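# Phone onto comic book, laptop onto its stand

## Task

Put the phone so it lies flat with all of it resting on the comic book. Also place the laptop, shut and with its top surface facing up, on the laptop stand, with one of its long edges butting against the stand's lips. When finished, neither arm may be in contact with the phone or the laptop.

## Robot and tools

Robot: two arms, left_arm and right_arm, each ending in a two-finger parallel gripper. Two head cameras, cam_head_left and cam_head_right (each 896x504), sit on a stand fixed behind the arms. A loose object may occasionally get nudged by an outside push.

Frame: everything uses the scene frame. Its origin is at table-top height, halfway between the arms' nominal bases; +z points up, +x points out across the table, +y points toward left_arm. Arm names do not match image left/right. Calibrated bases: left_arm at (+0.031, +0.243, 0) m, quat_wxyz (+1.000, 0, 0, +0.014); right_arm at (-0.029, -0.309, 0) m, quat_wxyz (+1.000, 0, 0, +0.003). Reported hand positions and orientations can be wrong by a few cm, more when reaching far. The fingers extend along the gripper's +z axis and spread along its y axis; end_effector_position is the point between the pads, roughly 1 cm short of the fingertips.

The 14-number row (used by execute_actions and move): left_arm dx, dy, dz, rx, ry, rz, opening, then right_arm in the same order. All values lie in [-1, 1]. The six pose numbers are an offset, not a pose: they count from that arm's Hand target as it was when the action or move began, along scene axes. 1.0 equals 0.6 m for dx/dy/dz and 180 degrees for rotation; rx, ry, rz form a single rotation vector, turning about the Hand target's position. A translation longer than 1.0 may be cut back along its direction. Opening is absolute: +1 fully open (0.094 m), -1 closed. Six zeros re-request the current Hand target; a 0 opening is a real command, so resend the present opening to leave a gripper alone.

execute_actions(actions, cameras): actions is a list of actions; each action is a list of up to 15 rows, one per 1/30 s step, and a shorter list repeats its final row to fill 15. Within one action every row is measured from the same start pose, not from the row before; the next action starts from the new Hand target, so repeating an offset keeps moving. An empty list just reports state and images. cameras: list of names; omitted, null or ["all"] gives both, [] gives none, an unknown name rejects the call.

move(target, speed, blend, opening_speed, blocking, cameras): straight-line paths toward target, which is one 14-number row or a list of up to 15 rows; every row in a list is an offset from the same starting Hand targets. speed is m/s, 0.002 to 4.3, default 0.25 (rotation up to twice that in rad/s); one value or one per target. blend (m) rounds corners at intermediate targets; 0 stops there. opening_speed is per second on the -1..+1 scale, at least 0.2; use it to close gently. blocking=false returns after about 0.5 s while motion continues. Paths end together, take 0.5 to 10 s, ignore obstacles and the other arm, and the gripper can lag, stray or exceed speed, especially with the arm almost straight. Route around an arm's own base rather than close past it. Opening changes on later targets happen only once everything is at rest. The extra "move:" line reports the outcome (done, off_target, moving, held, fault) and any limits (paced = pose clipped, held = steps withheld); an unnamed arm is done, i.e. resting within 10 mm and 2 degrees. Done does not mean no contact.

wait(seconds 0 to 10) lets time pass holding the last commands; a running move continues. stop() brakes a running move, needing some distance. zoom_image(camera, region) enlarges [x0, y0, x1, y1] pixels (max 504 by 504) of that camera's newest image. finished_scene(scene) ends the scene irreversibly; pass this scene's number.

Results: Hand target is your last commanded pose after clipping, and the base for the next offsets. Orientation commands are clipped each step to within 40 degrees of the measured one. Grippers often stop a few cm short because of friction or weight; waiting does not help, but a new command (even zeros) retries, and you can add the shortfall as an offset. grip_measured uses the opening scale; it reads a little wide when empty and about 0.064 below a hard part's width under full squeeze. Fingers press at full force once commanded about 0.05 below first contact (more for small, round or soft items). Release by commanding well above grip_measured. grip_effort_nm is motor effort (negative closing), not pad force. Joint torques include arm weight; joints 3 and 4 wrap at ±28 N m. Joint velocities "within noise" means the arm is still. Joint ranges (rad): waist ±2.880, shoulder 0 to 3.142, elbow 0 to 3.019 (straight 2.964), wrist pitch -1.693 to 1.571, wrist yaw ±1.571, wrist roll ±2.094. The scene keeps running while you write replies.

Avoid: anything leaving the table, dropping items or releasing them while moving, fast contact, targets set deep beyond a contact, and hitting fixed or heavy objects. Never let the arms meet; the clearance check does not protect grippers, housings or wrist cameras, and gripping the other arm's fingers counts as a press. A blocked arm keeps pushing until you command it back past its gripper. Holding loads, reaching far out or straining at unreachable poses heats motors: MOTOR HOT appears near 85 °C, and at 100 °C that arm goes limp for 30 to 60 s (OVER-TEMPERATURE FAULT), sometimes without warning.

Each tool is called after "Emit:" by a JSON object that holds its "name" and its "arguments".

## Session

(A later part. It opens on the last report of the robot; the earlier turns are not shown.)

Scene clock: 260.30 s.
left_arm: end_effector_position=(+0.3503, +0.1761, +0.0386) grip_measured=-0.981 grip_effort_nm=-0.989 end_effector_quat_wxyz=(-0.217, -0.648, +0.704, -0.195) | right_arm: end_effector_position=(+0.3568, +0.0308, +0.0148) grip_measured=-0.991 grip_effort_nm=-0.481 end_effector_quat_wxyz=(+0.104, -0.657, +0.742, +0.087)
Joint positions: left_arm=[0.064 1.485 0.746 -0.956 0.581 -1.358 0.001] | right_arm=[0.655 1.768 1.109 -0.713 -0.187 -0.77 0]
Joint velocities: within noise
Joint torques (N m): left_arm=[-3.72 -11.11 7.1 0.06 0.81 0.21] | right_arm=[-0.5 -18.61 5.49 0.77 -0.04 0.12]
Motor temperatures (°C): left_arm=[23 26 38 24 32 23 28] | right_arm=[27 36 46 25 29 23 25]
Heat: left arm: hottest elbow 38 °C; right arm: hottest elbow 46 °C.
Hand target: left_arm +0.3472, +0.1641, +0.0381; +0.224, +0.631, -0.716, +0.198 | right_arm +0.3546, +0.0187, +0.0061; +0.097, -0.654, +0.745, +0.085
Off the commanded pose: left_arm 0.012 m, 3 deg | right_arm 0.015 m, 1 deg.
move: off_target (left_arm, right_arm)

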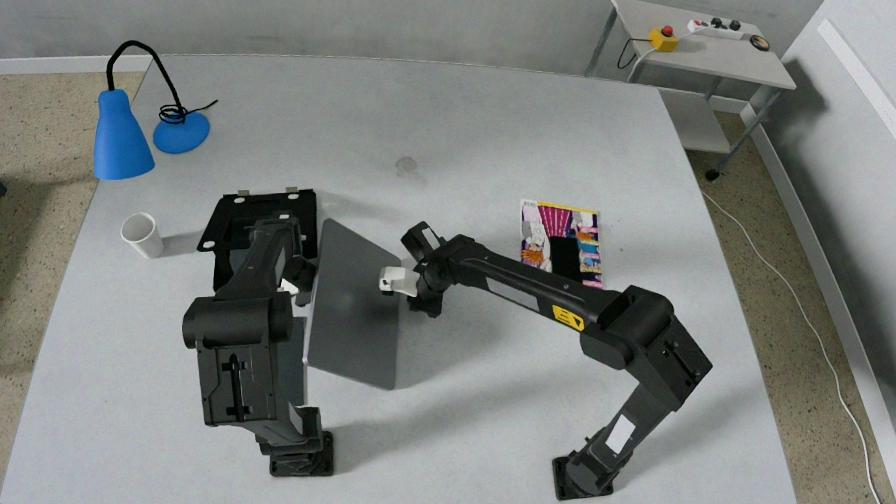

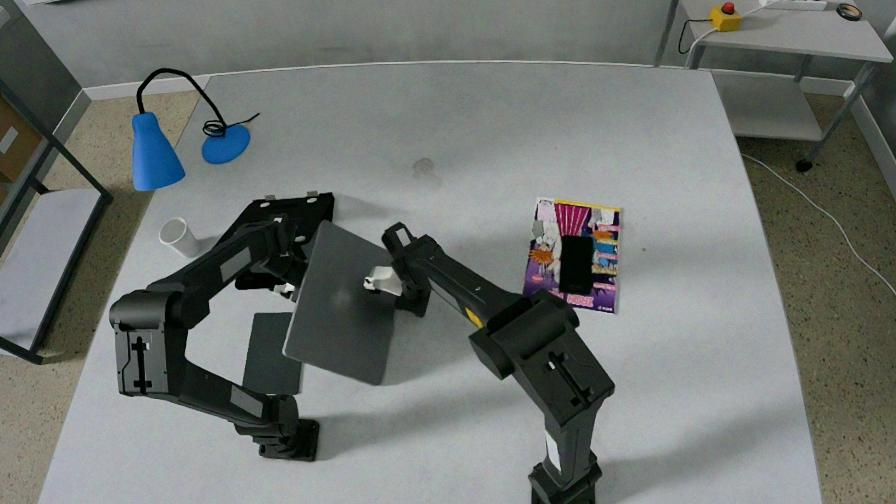

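Emit:
{"name": "move", "arguments": {"target": [[0.0,0.13,-0.015,0,0,0,-1,0.0,0.0,0.0,0,0,0,-1]], "speed": 0.04}}

Emit:
{"name": "zoom_image", "arguments": {"camera": "cam_head_left", "region": [270, 210, 530, 410]}}

Emit:
{"name": "zoom_image", "arguments": {"camera": "cam_head_right", "region": [240, 210, 500, 410]}}

Scene clock: 271.53 s.
left_arm: end_effector_position=(+0.3562, +0.2434, +0.0378) grip_measured=-0.981 grip_effort_nm=-0.994 end_effector_quat_wxyz=(-0.192, -0.627, +0.727, -0.205) | right_arm: end_effector_position=(+0.3597, +0.0221, +0.0150) grip_measured=-0.991 grip_effort_nm=-0.481 end_effector_quat_wxyz=(+0.104, -0.652, +0.747, +0.083)
Joint positions: left_arm=[0.251 1.527 0.796 -1.039 0.536 -1.088 0.001] | right_arm=[0.641 1.76 1.1 -0.713 -0.181 -0.772 0]
Joint velocities: within noise
Joint torques (N m): left_arm=[-0.85 -7.88 7.54 -1.37 0.77 0.07] | right_arm=[0.62 -17.85 6.08 0.76 -0.26 0.09]
Motor temperatures (°C): left_arm=[23 26 38 24 31 23 28] | right_arm=[27 36 44 25 27 23 25]
Heat: left arm: hottest elbow 38 °C; right arm: hottest elbow 44 °C.
Hand target: left_arm +0.3473, +0.2421, +0.0291; -0.224, -0.630, +0.716, -0.198 | right_arm +0.3545, +0.0185, +0.0060; +0.097, -0.654, +0.745, +0.085
Off the commanded pose: left_arm 0.013 m, 4 deg | right_arm 0.011 m, 1 deg.
move: off_target (left_arm, right_arm)

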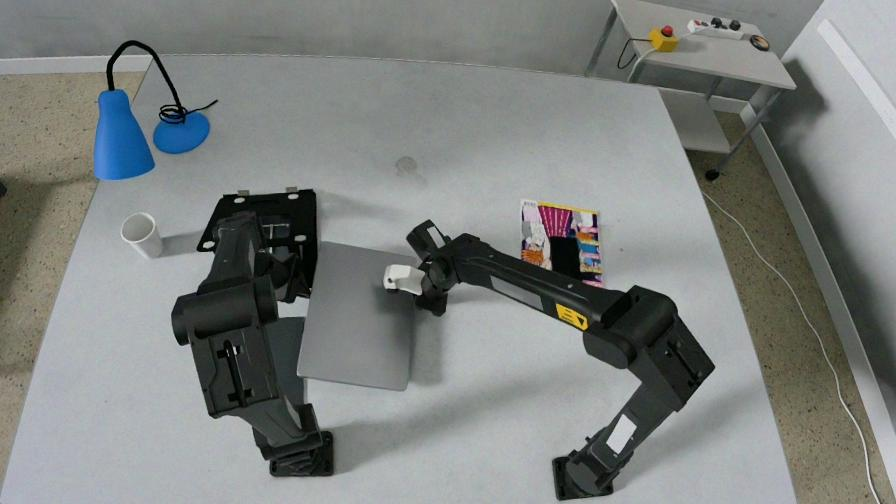

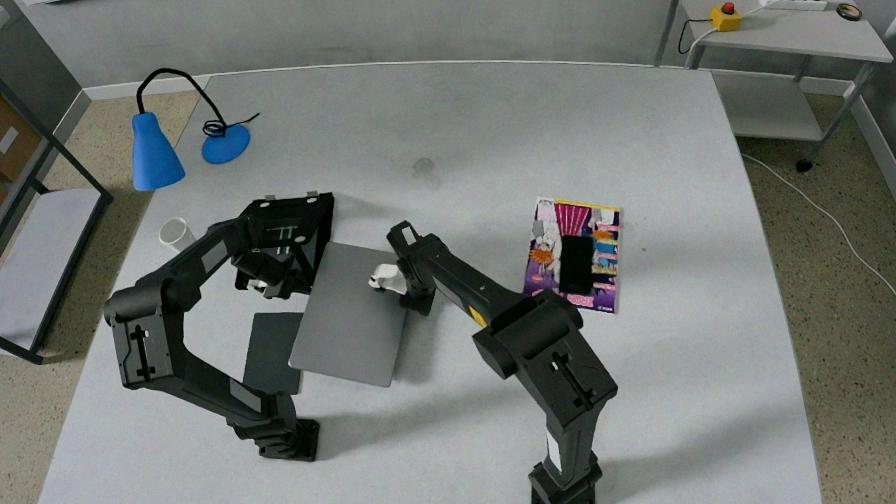

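Scaled by 1.938.

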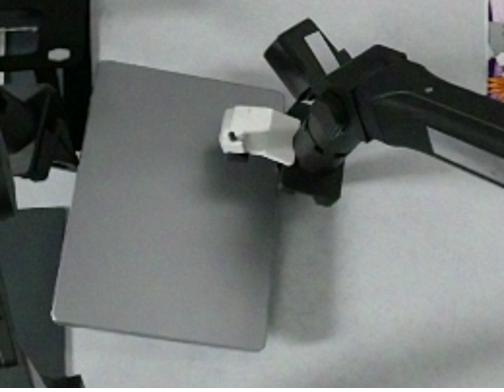

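Scaled by 1.938.

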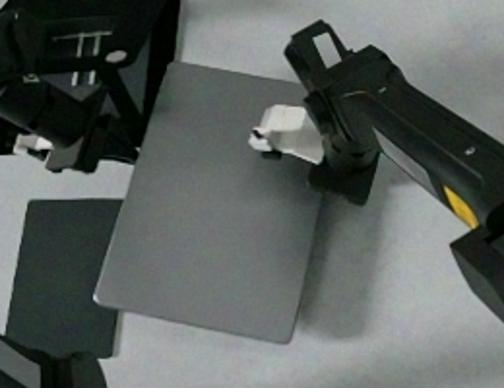

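Emit:
{"name": "move", "arguments": {"target": [[0.0,0.12,0.08,0,0,0,-1,0.0,0.0,0.0,0,0,0,-1],[-0.05,0.25,0.25,0,0,0,-0.3,0.0,-0.2,0.0,0,0,0,-1]], "speed": [0.12,0.2]}}

Emit:
{"name": "zoom_image", "arguments": {"camera": "cam_head_left", "region": [270, 220, 450, 410]}}

Emit:
{"name": "zoom_image", "arguments": {"camera": "cam_head_right", "region": [260, 220, 440, 410]}}

Scene clock: 288.27 s.
left_arm: end_effector_position=(+0.3059, +0.3777, +0.1582) grip_measured=-0.303 grip_effort_nm=0.125 end_effector_quat_wxyz=(-0.241, -0.634, +0.708, -0.195) | right_arm: end_effector_position=(+0.3627, -0.0924, +0.0138) grip_measured=-0.991 grip_effort_nm=-0.476 end_effector_quat_wxyz=(+0.108, -0.655, +0.743, +0.084)
Joint positions: left_arm=[0.653 1.491 1.088 -1.667 0.403 -0.675 0.033] | right_arm=[0.415 1.645 0.935 -0.702 -0.225 -1.007 0]
Joint velocities: within noise
Joint torques (N m): left_arm=[-0.97 -14.04 13.75 -0.87 0.09 0.12] | right_arm=[-0.21 -15.85 5.23 0.35 -0.07 0.08]
Motor temperatures (°C): left_arm=[23 26 37 24 30 23 28] | right_arm=[27 37 41 25 26 23 25]
Heat: left arm: hottest elbow 37 °C; right arm: hottest elbow 41 °C.
Hand target: left_arm +0.3173, +0.3921, +0.1791; -0.224, -0.630, +0.716, -0.198 | right_arm +0.3546, -0.1015, +0.0061; +0.097, -0.654, +0.745, +0.085
Off the commanded pose: left_arm 0.028 m, 2 deg | right_arm 0.014 m, 1 deg.
joint sent to its limit (left arm) — joint 4 (wrist pitch), lower limit. The joint targets still meet the commanded pose.
move: off_target (left_arm, right_arm); target 2's new opening was sent with left_arm's hand 0.028 m and 2 deg from that target

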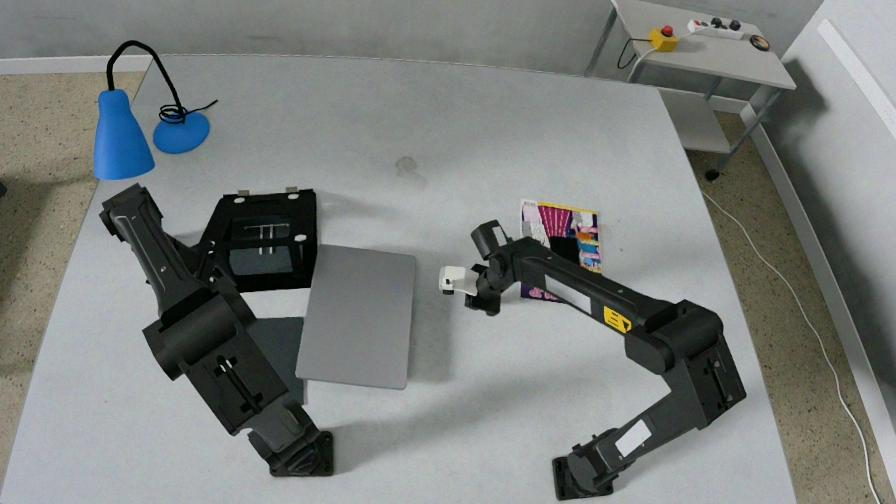

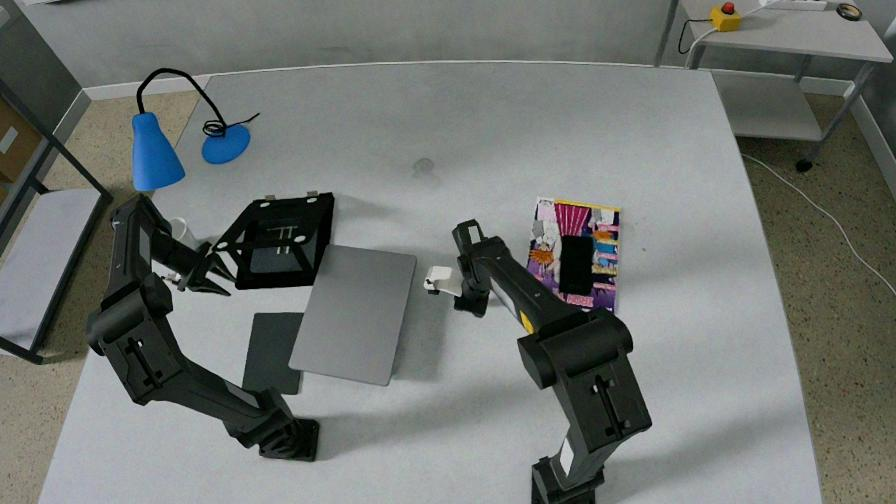

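Scaled by 2.653.

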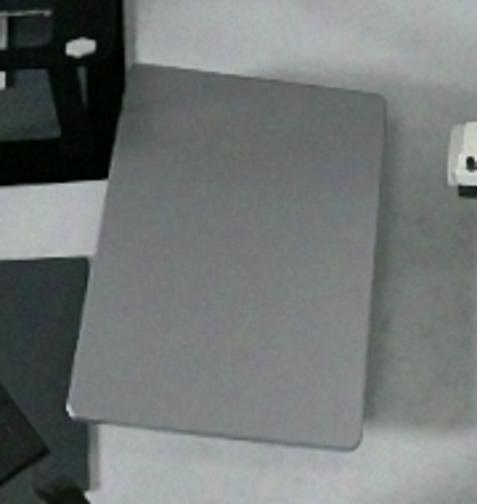

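Scaled by 2.653.

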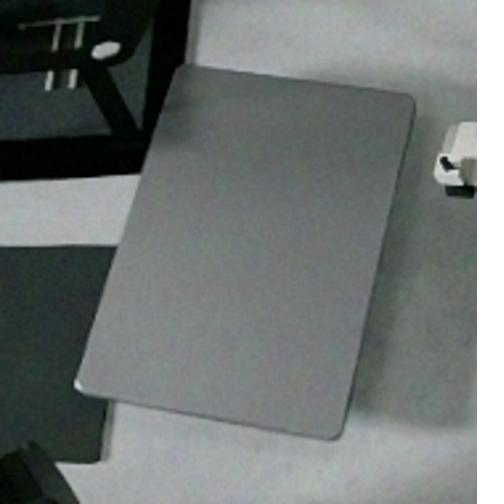

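Emit:
{"name": "move", "arguments": {"target": [[-0.12,-0.15,-0.1,-0.0485,-0.4275,-0.073,-0.3,0.0,-0.1,0.1,0,0,0,-1]], "speed": 0.25}}

Emit:
{"name": "zoom_image", "arguments": {"camera": "cam_head_left", "region": [230, 220, 430, 410]}}

Emit:
{"name": "zoom_image", "arguments": {"camera": "cam_head_right", "region": [230, 220, 430, 410]}}

Scene clock: 312.67 s.
left_arm: end_effector_position=(+0.2463, +0.2990, +0.1182) grip_measured=-0.302 grip_effort_nm=0.125 end_effector_quat_wxyz=(+0.205, -0.267, +0.751, -0.567) | right_arm: end_effector_position=(+0.3519, -0.1571, +0.0592) grip_measured=-0.991 grip_effort_nm=-0.476 end_effector_quat_wxyz=(+0.092, -0.656, +0.744, +0.087)
Joint positions: left_arm=[1.012 1.44 0.525 -1.541 1.127 0.94 0.033] | right_arm=[0.277 1.512 0.925 -0.891 -0.236 -1.152 0]
Joint velocities: within noise
Joint torques (N m): left_arm=[0.21 -6.77 5.34 -1.5 0.38 0.15] | right_arm=[-0.38 -15.21 7.76 -0.09 -0.25 0.08]
Motor temperatures (°C): left_arm=[23 26 39 24 29 23 28] | right_arm=[26 36 39 25 26 23 25]
Heat: left arm: hottest elbow 39 °C; right arm: hottest elbow 39 °C.
Hand target: left_arm +0.2453, +0.3020, +0.1191; +0.206, -0.274, +0.746, -0.571 | right_arm +0.3545, -0.1614, +0.0661; +0.097, -0.654, +0.745, +0.085
Off the commanded pose: left_arm 0.003 m, 1 deg | right_arm 0.009 m, 1 deg.
move: done

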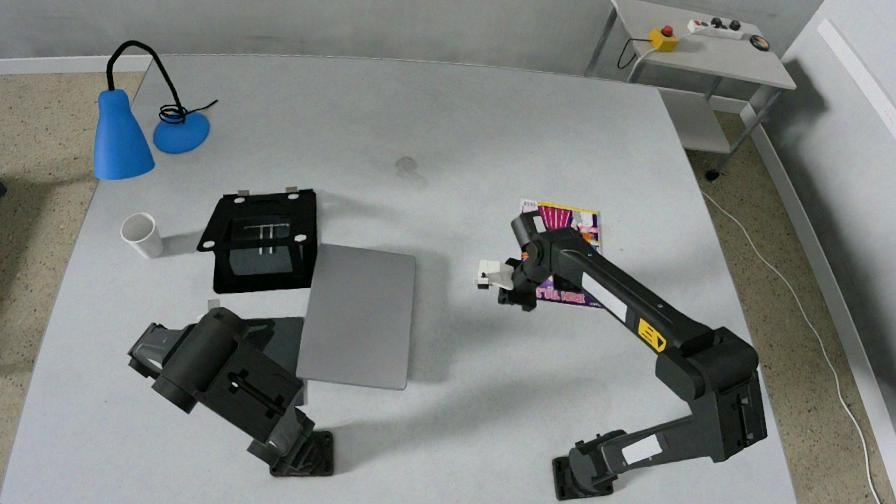

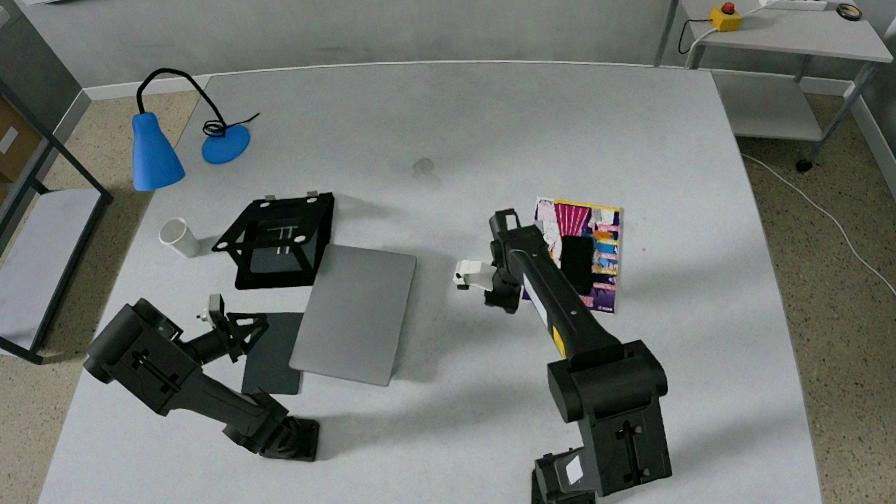

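Scaled by 2.520.

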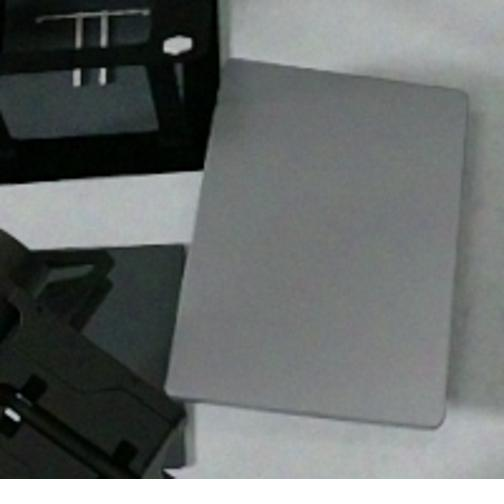

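Scaled by 2.520.

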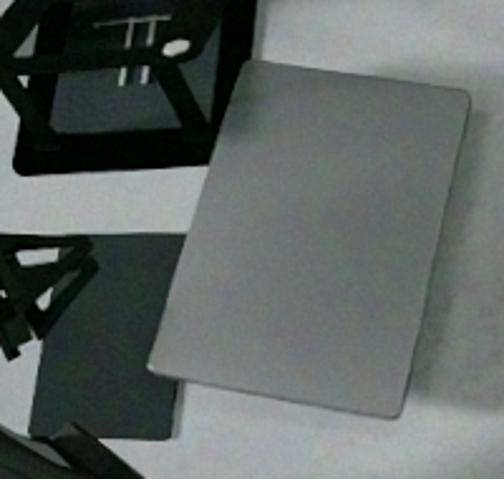

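Emit:
{"name": "move", "arguments": {"target": [0.029,-0.0435,-0.092,0,0,0,-0.3,0,0,0,0,0,0,-1], "speed": 0.15}}

Scene clock: 325.40 s.
left_arm: end_effector_position=(+0.2631, +0.2813, +0.0641) grip_measured=-0.302 grip_effort_nm=0.120 end_effector_quat_wxyz=(+0.209, -0.276, +0.745, -0.569) | right_arm: end_effector_position=(+0.3519, -0.1571, +0.0592) grip_measured=-0.991 grip_effort_nm=-0.476 end_effector_quat_wxyz=(+0.092, -0.656, +0.744, +0.087)
Joint positions: left_arm=[0.906 1.559 0.445 -1.144 1.222 0.715 0.033] | right_arm=[0.277 1.512 0.925 -0.891 -0.236 -1.152 0]
Joint velocities: within noise
Joint torques (N m): left_arm=[-3.37 -7.53 2.91 -0.32 0.6 0] | right_arm=[-0.38 -15.21 7.76 -0.06 -0.25 0.08]
Motor temperatures (°C): left_arm=[23 26 38 24 29 23 27] | right_arm=[26 37 39 25 26 23 25]
Heat: left arm: hottest elbow 38 °C; right arm: hottest elbow 39 °C.
Hand target: left_arm +0.2627, +0.2759, +0.0639; +0.205, -0.274, +0.746, -0.571 | right_arm +0.3545, -0.1614, +0.0661; +0.097, -0.654, +0.745, +0.085
Off the commanded pose: left_arm 0.005 m, 1 deg | right_arm 0.008 m, 1 deg.
move: done

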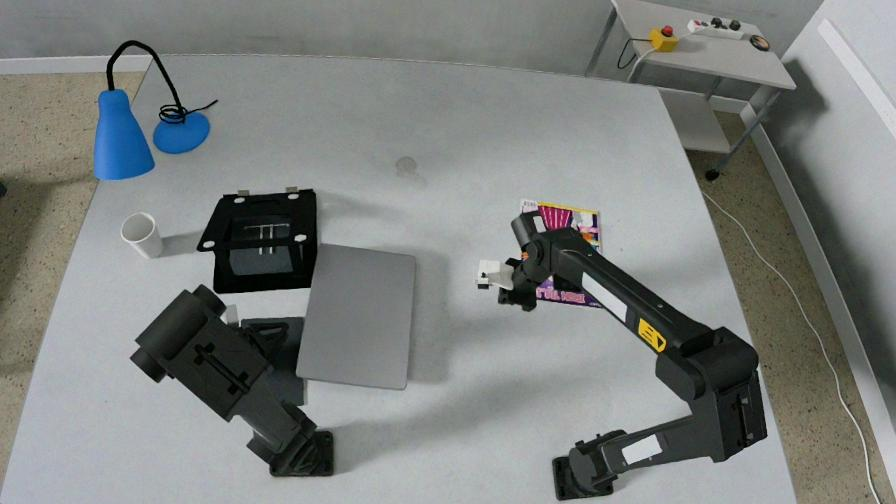

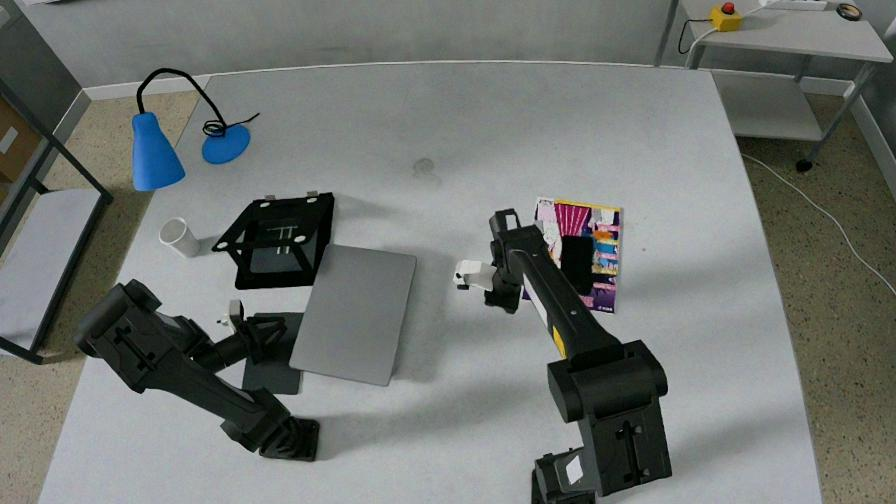

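Emit:
{"name": "zoom_image", "arguments": {"camera": "cam_head_right", "region": [190, 230, 430, 410]}}

Emit:
{"name": "zoom_image", "arguments": {"camera": "cam_head_left", "region": [190, 230, 430, 410]}}

Scaled by 2.100.

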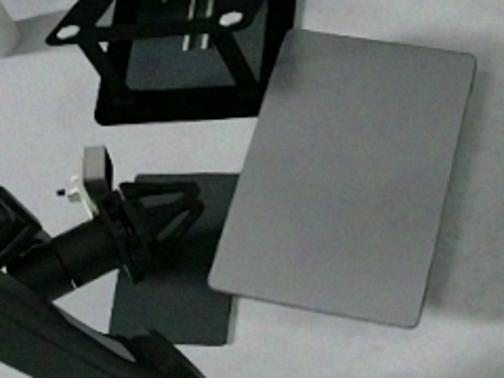

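Scaled by 2.100.

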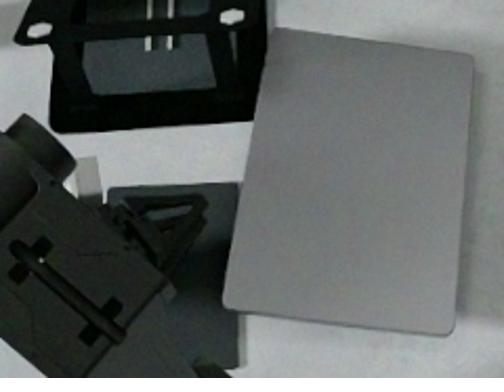

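Emit:
{"name": "move", "arguments": {"target": [0.09,-0.118,-0.045,0,0,0,-0.3,0,0,0,0,0,0,-1], "speed": 0.08}}

Emit:
{"name": "zoom_image", "arguments": {"camera": "cam_head_right", "region": [190, 230, 430, 410]}}

Scene clock: 332.73 s.
left_arm: end_effector_position=(+0.3197, +0.2142, +0.0375) grip_measured=-0.302 grip_effort_nm=0.115 end_effector_quat_wxyz=(+0.217, -0.277, +0.747, -0.564) | right_arm: end_effector_position=(+0.3519, -0.1571, +0.0592) grip_measured=-0.991 grip_effort_nm=-0.481 end_effector_quat_wxyz=(+0.092, -0.656, +0.744, +0.087)
Joint positions: left_arm=[0.473 1.501 0.18 0.412 1.222 -0.681 0.033] | right_arm=[0.277 1.512 0.925 -0.891 -0.236 -1.152 0]
Joint velocities: within noise
Joint torques (N m): left_arm=[-3.19 -6.3 2.95 1.84 0.67 -0.16] | right_arm=[-0.32 -15.21 7.79 -0.08 -0.25 0.08]
Motor temperatures (°C): left_arm=[23 26 37 24 29 23 27] | right_arm=[26 37 38 25 26 23 25]
Heat: left arm: hottest elbow 37 °C; right arm: hottest elbow 38 °C.
Hand target: left_arm +0.3167, +0.2051, +0.0369; +0.206, -0.274, +0.746, -0.571 | right_arm +0.3545, -0.1614, +0.0661; +0.097, -0.654, +0.745, +0.085
Off the commanded pose: left_arm 0.010 m, 2 deg | right_arm 0.009 m, 1 deg.
move: done

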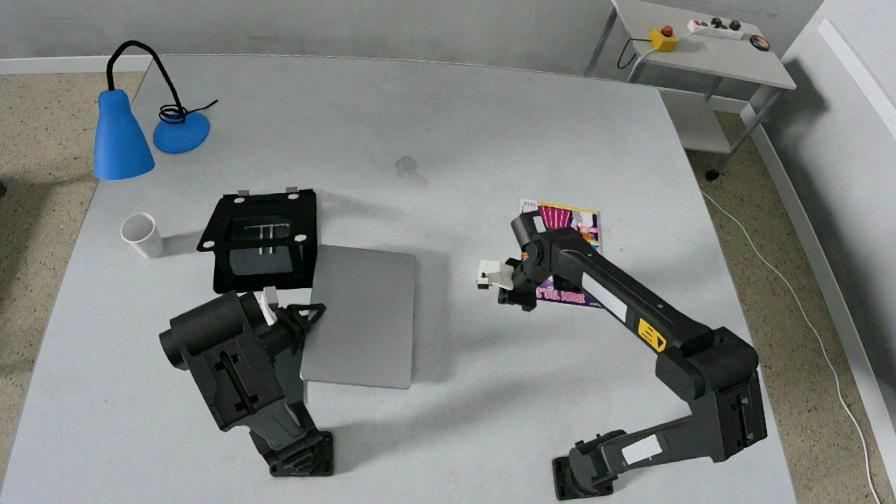

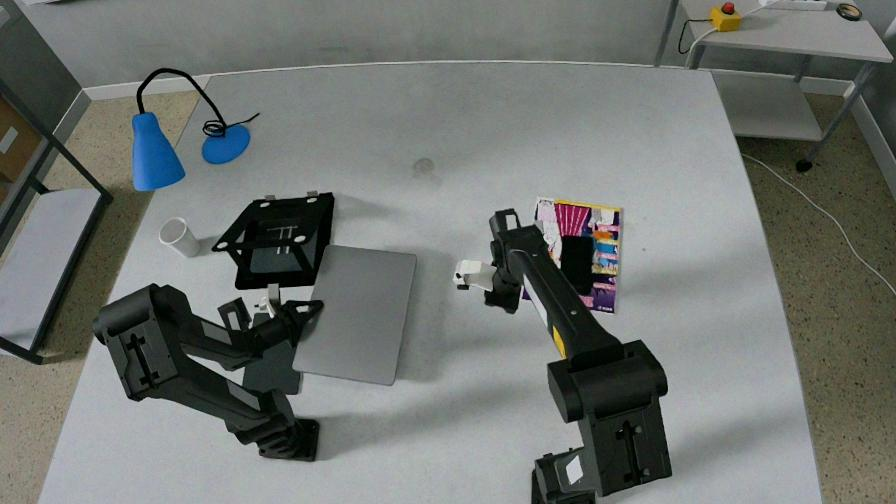

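Scaled by 2.100.

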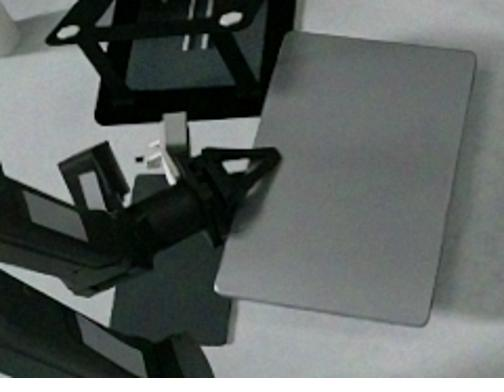

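Emit:
{"name": "move", "arguments": {"target": [0.0,0.0,0,0,0,0,-0.95,0,0,0,0,0,0,-1], "opening_speed": 0.8}}

Scene clock: 335.23 s.
left_arm: end_effector_position=(+0.3210, +0.2104, +0.0481) grip_measured=-0.607 grip_effort_nm=-1.004 end_effector_quat_wxyz=(+0.237, -0.238, +0.747, -0.574) | right_arm: end_effector_position=(+0.3519, -0.1571, +0.0592) grip_measured=-0.991 grip_effort_nm=-0.476 end_effector_quat_wxyz=(+0.092, -0.656, +0.744, +0.087)
Joint positions: left_arm=[0.467 1.493 0.18 0.454 1.265 -0.652 0.018] | right_arm=[0.277 1.512 0.925 -0.891 -0.236 -1.152 0]
Joint velocities: within noise
Joint torques (N m): left_arm=[-2.67 -5.6 3.02 0.49 -1.01 -0.46] | right_arm=[-0.26 -15.21 7.75 -0.09 -0.25 0.08]
Motor temperatures (°C): left_arm=[23 26 37 24 29 23 27] | right_arm=[26 37 38 25 26 23 25]
Heat: left arm: hottest elbow 37 °C; right arm: hottest elbow 38 °C.
Hand target: left_arm +0.3167, +0.2052, +0.0369; +0.206, -0.274, +0.746, -0.571 | right_arm +0.3545, -0.1614, +0.0661; +0.097, -0.654, +0.745, +0.085
Off the commanded pose: left_arm 0.013 m, 5 deg | right_arm 0.009 m, 1 deg.
move: off_target (left_arm)

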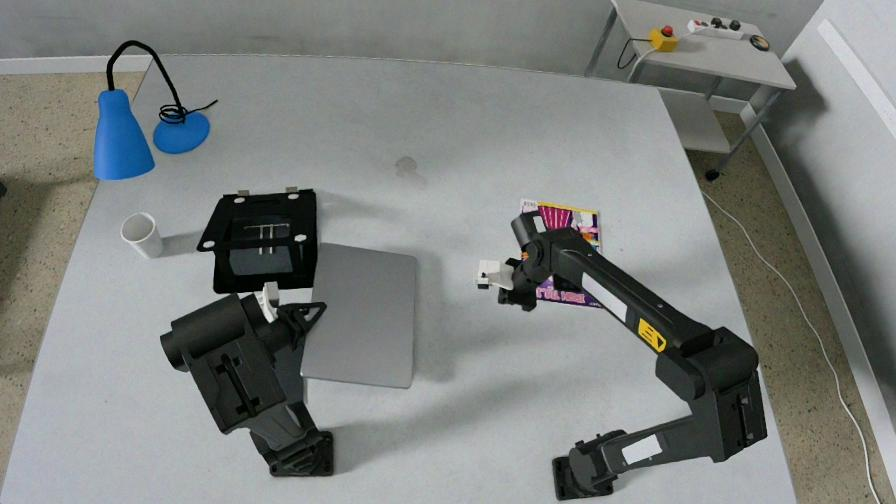

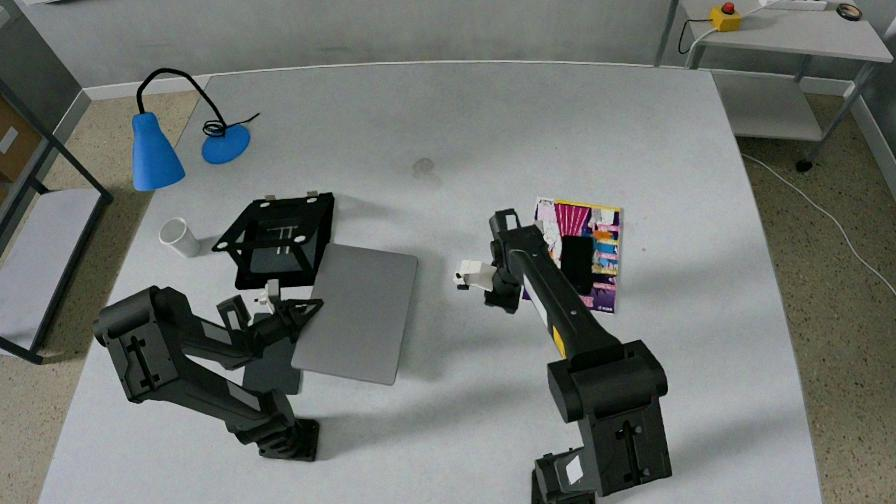

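Emit:
{"name": "move", "arguments": {"target": [-0.06,0.0,0.38,0,0,0,-0.95,0,0,0,0,0,0,-1], "speed": 0.2}}

Scene clock: 340.17 s.
left_arm: end_effector_position=(+0.2547, +0.1900, +0.1815) grip_measured=-0.629 grip_effort_nm=-1.009 end_effector_quat_wxyz=(+0.165, -0.299, +0.765, -0.546) | right_arm: end_effector_position=(+0.3519, -0.1571, +0.0592) grip_measured=-0.991 grip_effort_nm=-0.481 end_effector_quat_wxyz=(+0.092, -0.656, +0.744, +0.087)
Joint positions: left_arm=[0.524 0.617 0.374 -1.032 1.197 -0.395 0.017] | right_arm=[0.277 1.512 0.925 -0.891 -0.236 -1.152 0]
Joint velocities: within noise
Joint torques (N m): left_arm=[0.03 -1.32 24.47 0.23 3.42 -0.57] | right_arm=[-0.32 -15.15 7.75 -0.09 -0.25 0.08]
Motor temperatures (°C): left_arm=[23 26 38 24 32 24 28] | right_arm=[26 37 38 25 25 23 25]
Heat: left arm: hottest elbow 38 °C; right arm: hottest elbow 38 °C.
Hand target: left_arm +0.2807, +0.2052, +0.2649; +0.205, -0.274, +0.746, -0.571 | right_arm +0.3545, -0.1614, +0.0661; +0.097, -0.654, +0.745, +0.085
Off the commanded pose: left_arm 0.089 m, 7 deg | right_arm 0.009 m, 1 deg.
move: off_target (left_arm)

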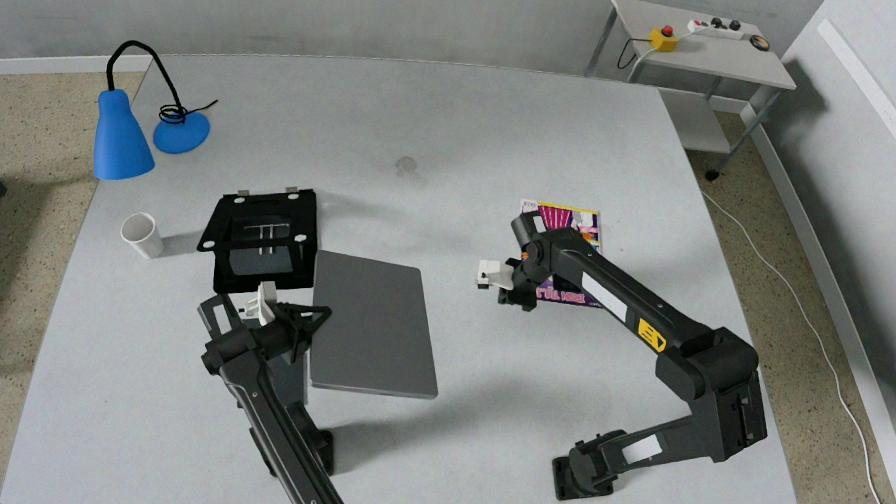

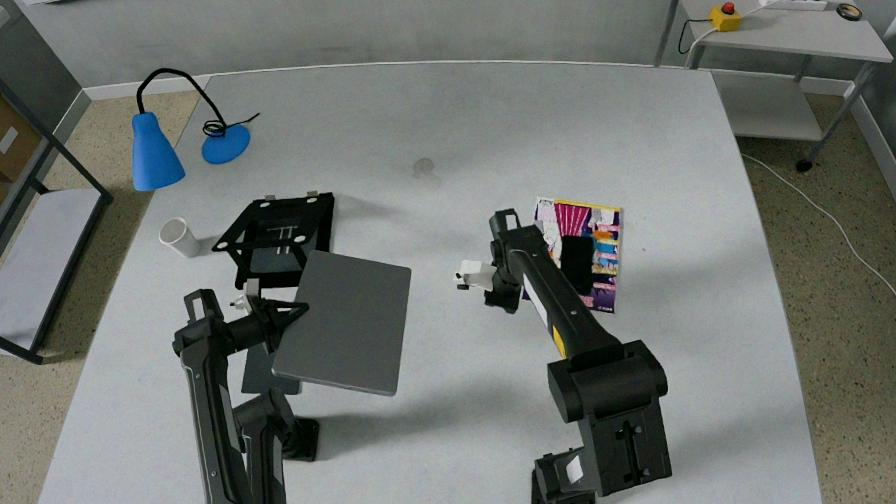

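Emit:
{"name": "move", "arguments": {"target": [[-0.01,0.05,0.2,0.03,0.02,0.08,-0.95,0,0,0,0,0,0,-1],[-0.017,0.125,0.24,0.173,0.097,0.486,-0.95,0,0,0,0,0,0,-1]], "speed": 0.35, "blend": 0.04}}

Scene clock: 351.97 s.
left_arm: end_effector_position=(+0.2529, +0.2849, +0.3174) grip_measured=-0.632 grip_effort_nm=-1.009 end_effector_quat_wxyz=(-0.438, +0.677, -0.589, -0.041) | right_arm: end_effector_position=(+0.3519, -0.1571, +0.0592) grip_measured=-0.991 grip_effort_nm=-0.481 end_effector_quat_wxyz=(+0.092, -0.656, +0.744, +0.087)
Joint positions: left_arm=[-0.481 0.673 0.875 -1.557 -0.893 -2.059 0.017] | right_arm=[0.277 1.512 0.925 -0.891 -0.236 -1.152 0]
Joint velocities: within noise
Joint torques (N m): left_arm=[-1.73 -3.66 26.22 1.32 -2.42 -0.44] | right_arm=[-0.32 -15.21 7.77 -0.08 -0.25 0.08]
Motor temperatures (°C): left_arm=[23 26 42 24 39 24 28] | right_arm=[26 37 38 25 25 23 25]
Heat: left arm: hottest elbow 42 °C; right arm: hottest elbow 38 °C.
Hand target: left_arm +0.2705, +0.2802, +0.4089; -0.493, +0.721, -0.487, +0.030 | right_arm +0.3545, -0.1614, +0.0661; +0.097, -0.654, +0.745, +0.085
Off the commanded pose: left_arm 0.093 m, 16 deg | right_arm 0.009 m, 1 deg.
joint sent to its limit (left arm) — joint 6 (wrist roll), lower limit. The joint targets are off in position and orientation.
move: off_target (left_arm)

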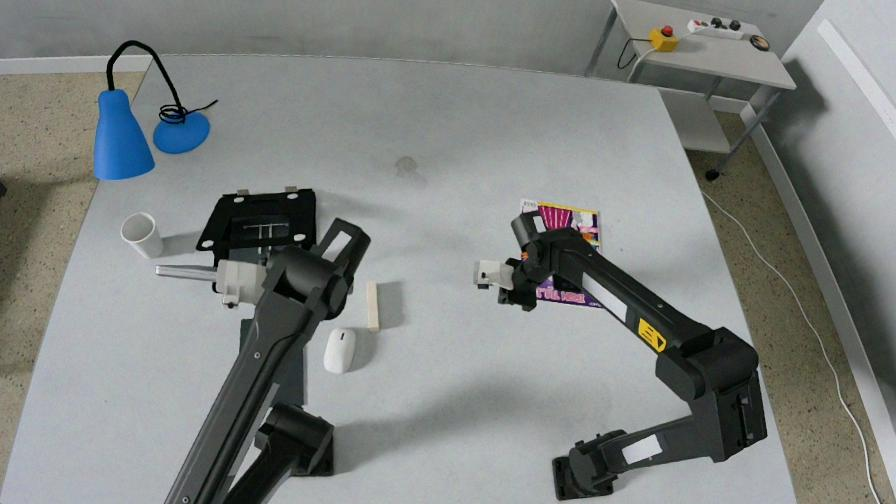

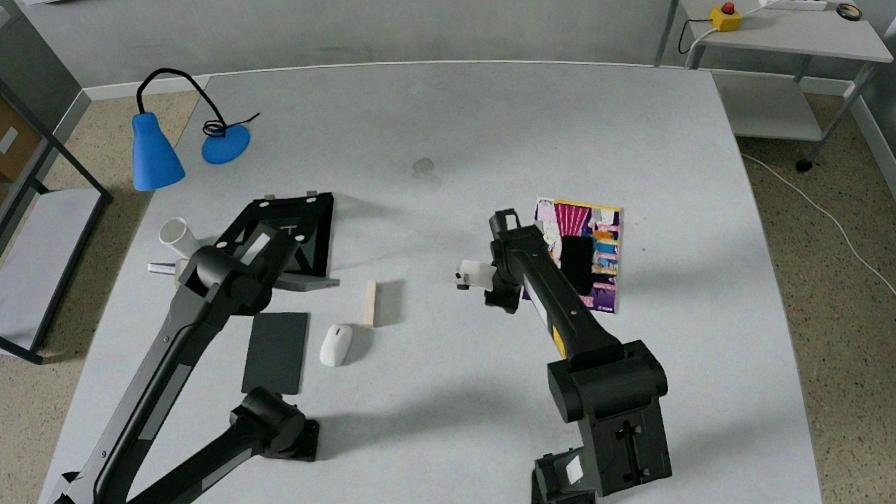

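Emit:
{"name": "move", "arguments": {"target": [0.19,0.09,0.05,0,0,0,-0.95,0,0,0,0,0,0,-1], "speed": 0.2}}

Scene clock: 360.40 s.
left_arm: end_effector_position=(+0.3530, +0.3253, +0.3259) grip_measured=-0.632 grip_effort_nm=-1.013 end_effector_quat_wxyz=(-0.419, +0.705, -0.568, -0.069) | right_arm: end_effector_position=(+0.3519, -0.1571, +0.0592) grip_measured=-0.991 grip_effort_nm=-0.481 end_effector_quat_wxyz=(+0.092, -0.656, +0.744, +0.087)
Joint positions: left_arm=[-0.158 0.922 1.004 -1.226 -0.793 -1.732 0.017] | right_arm=[0.277 1.512 0.925 -0.891 -0.236 -1.152 0]
Joint velocities: within noise
Joint torques (N m): left_arm=[-0.56 -9.17 27.3 3 -1.87 -0.11] | right_arm=[-0.32 -15.21 7.77 -0.06 -0.25 0.08]
Motor temperatures (°C): left_arm=[23 25 49 24 39 24 28] | right_arm=[26 37 38 25 25 23 25]
Heat: left arm: hottest elbow 49 °C; right arm: hottest elbow 38 °C.
Hand target: left_arm +0.3845, +0.3343, +0.4390; -0.493, +0.721, -0.486, +0.030 | right_arm +0.3545, -0.1614, +0.0661; +0.097, -0.654, +0.745, +0.085
Off the commanded pose: left_arm 0.118 m, 17 deg | right_arm 0.009 m, 1 deg.
move: off_target (left_arm)

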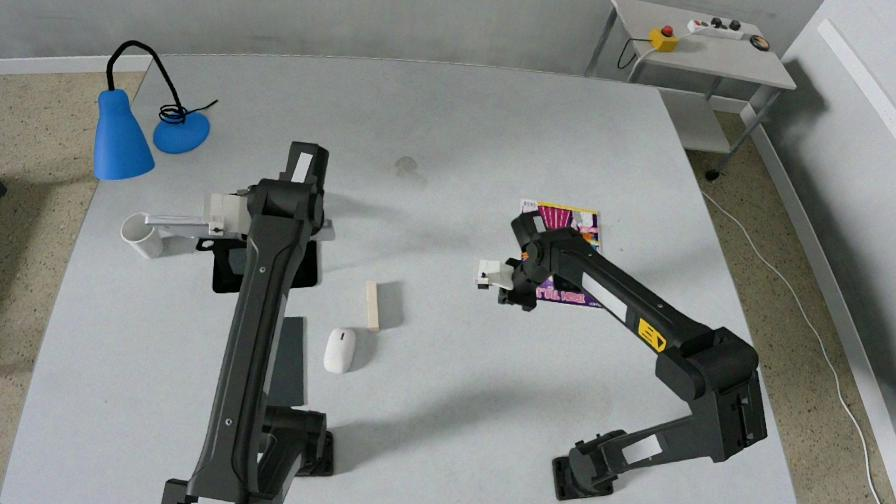

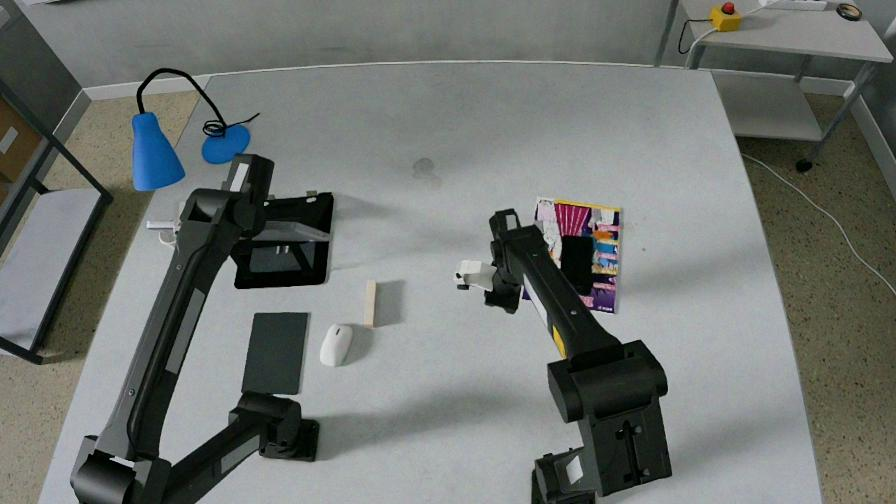

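Emit:
{"name": "move", "arguments": {"target": [0.14,0.02,0.05,0,-0.1,0,-0.95,0,0,0,0,0,0,-1], "speed": 0.2}}

Emit:
{"name": "zoom_image", "arguments": {"camera": "cam_head_left", "region": [110, 130, 350, 310]}}

Emit:
{"name": "zoom_image", "arguments": {"camera": "cam_head_right", "region": [130, 130, 370, 310]}}

Scene clock: 368.17 s.
left_arm: end_effector_position=(+0.4404, +0.3353, +0.3378) grip_measured=-0.632 grip_effort_nm=-1.004 end_effector_quat_wxyz=(-0.489, +0.703, -0.516, +0.028) | right_arm: end_effector_position=(+0.3519, -0.1571, +0.0592) grip_measured=-0.991 grip_effort_nm=-0.476 end_effector_quat_wxyz=(+0.092, -0.656, +0.744, +0.087)
Joint positions: left_arm=[-0.097 1.023 1.004 -0.787 -0.767 -1.622 0.017] | right_arm=[0.277 1.512 0.925 -0.891 -0.236 -1.152 0]
Joint velocities: within noise
Joint torques (N m): left_arm=[-0.21 -12.92 25.76 5.01 -1.39 -0.37] | right_arm=[-0.32 -15.21 7.76 -0.05 -0.25 0.08]
Motor temperatures (°C): left_arm=[22 25 53 24 38 24 29] | right_arm=[26 37 38 25 25 23 25]
Heat: left arm: hottest elbow 53 °C; right arm: hottest elbow 38 °C.
Hand target: left_arm +0.4685, +0.3462, +0.4689; -0.563, +0.707, -0.403, +0.143 | right_arm +0.3545, -0.1614, +0.0661; +0.097, -0.654, +0.745, +0.085
Off the commanded pose: left_arm 0.135 m, 20 deg | right_arm 0.009 m, 1 deg.
move: off_target (left_arm)

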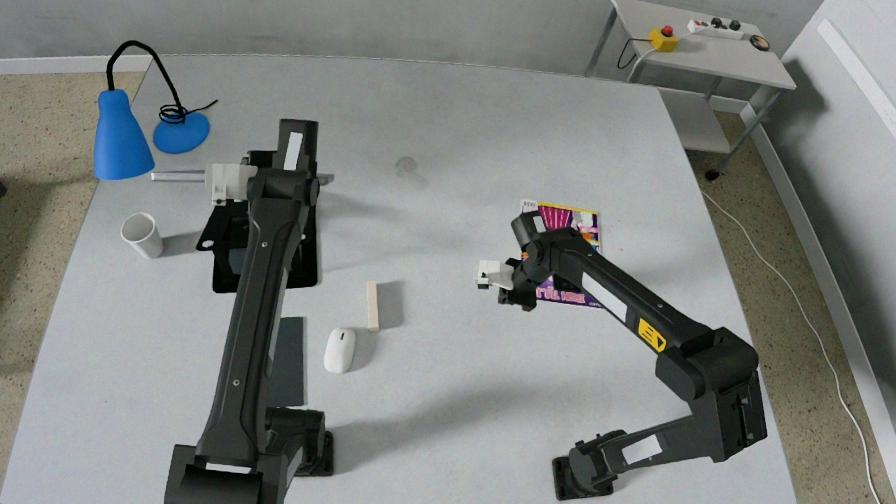

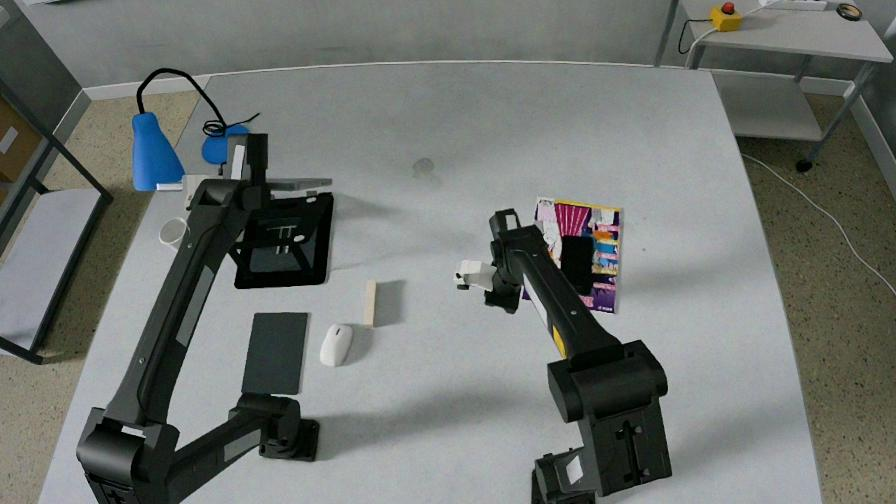

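Scaled by 2.100.

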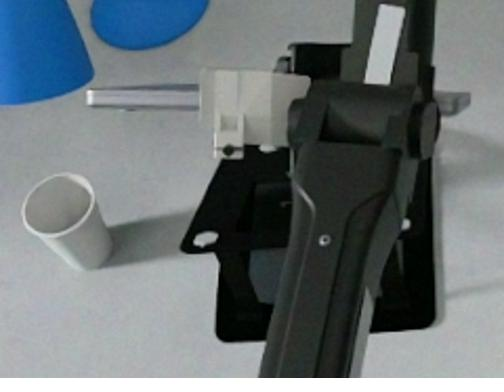

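Scaled by 2.100.

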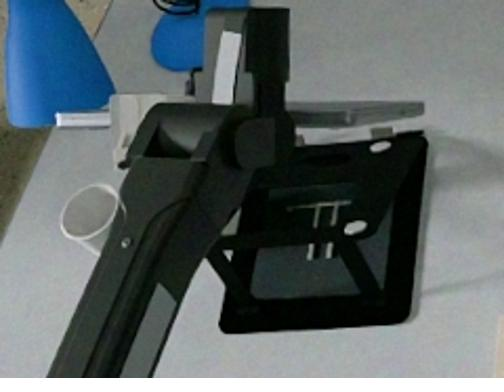

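Emit:
{"name": "move", "arguments": {"target": [0.0,0,-0.33,0,0.0,0,-0.95,0,0,0,0,0,0,-1], "speed": 0.15}}

Emit:
{"name": "zoom_image", "arguments": {"camera": "cam_head_right", "region": [130, 130, 370, 310]}}

Scene clock: 383.57 s.
left_arm: end_effector_position=(+0.4464, +0.3368, +0.2002) grip_measured=-0.633 grip_effort_nm=-1.009 end_effector_quat_wxyz=(-0.511, +0.706, -0.486, +0.070) | right_arm: end_effector_position=(+0.3519, -0.1571, +0.0592) grip_measured=-0.991 grip_effort_nm=-0.486 end_effector_quat_wxyz=(+0.092, -0.656, +0.744, +0.087)
Joint positions: left_arm=[-0.09 1.11 0.648 -0.24 -0.759 -1.631 0.017] | right_arm=[0.277 1.512 0.925 -0.891 -0.236 -1.152 0]
Joint velocities: within noise
Joint torques (N m): left_arm=[-0.09 -12.81 15.45 4.67 -1.51 -0.27] | right_arm=[-0.32 -15.21 7.77 -0.06 -0.25 0.08]
Motor temperatures (°C): left_arm=[22 26 57 24 36 24 29] | right_arm=[26 37 38 25 25 23 25]
Heat: left arm: hottest elbow 57 °C; right arm: hottest elbow 38 °C.
Hand target: left_arm +0.4685, +0.3461, +0.2708; -0.563, +0.707, -0.404, +0.143 | right_arm +0.3545, -0.1614, +0.0661; +0.097, -0.654, +0.745, +0.085
Off the commanded pose: left_arm 0.075 m, 14 deg | right_arm 0.009 m, 1 deg.
move: off_target (left_arm)

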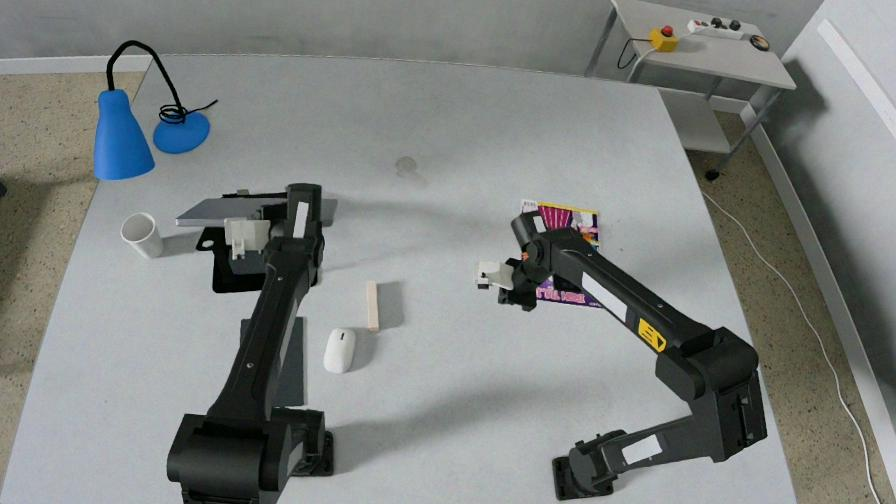

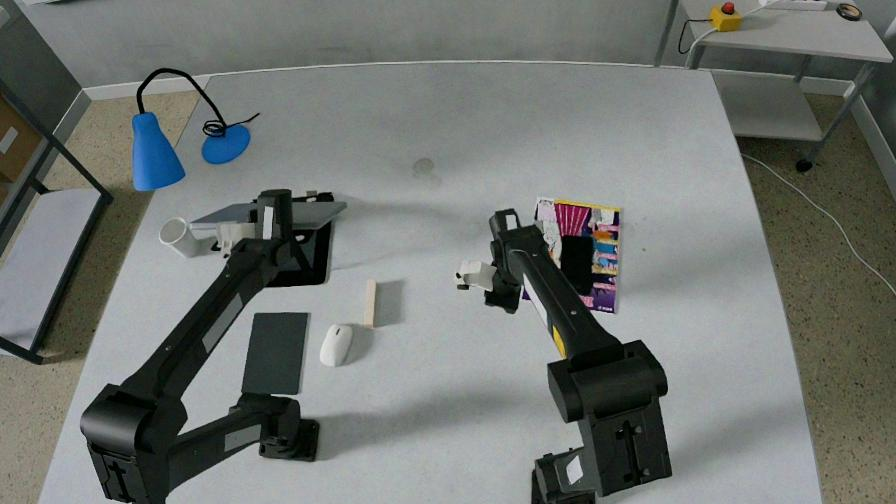

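Scaled by 2.100.

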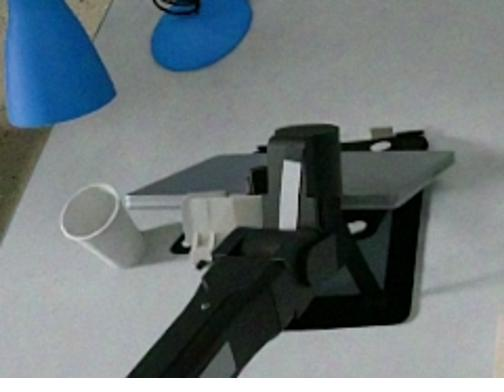

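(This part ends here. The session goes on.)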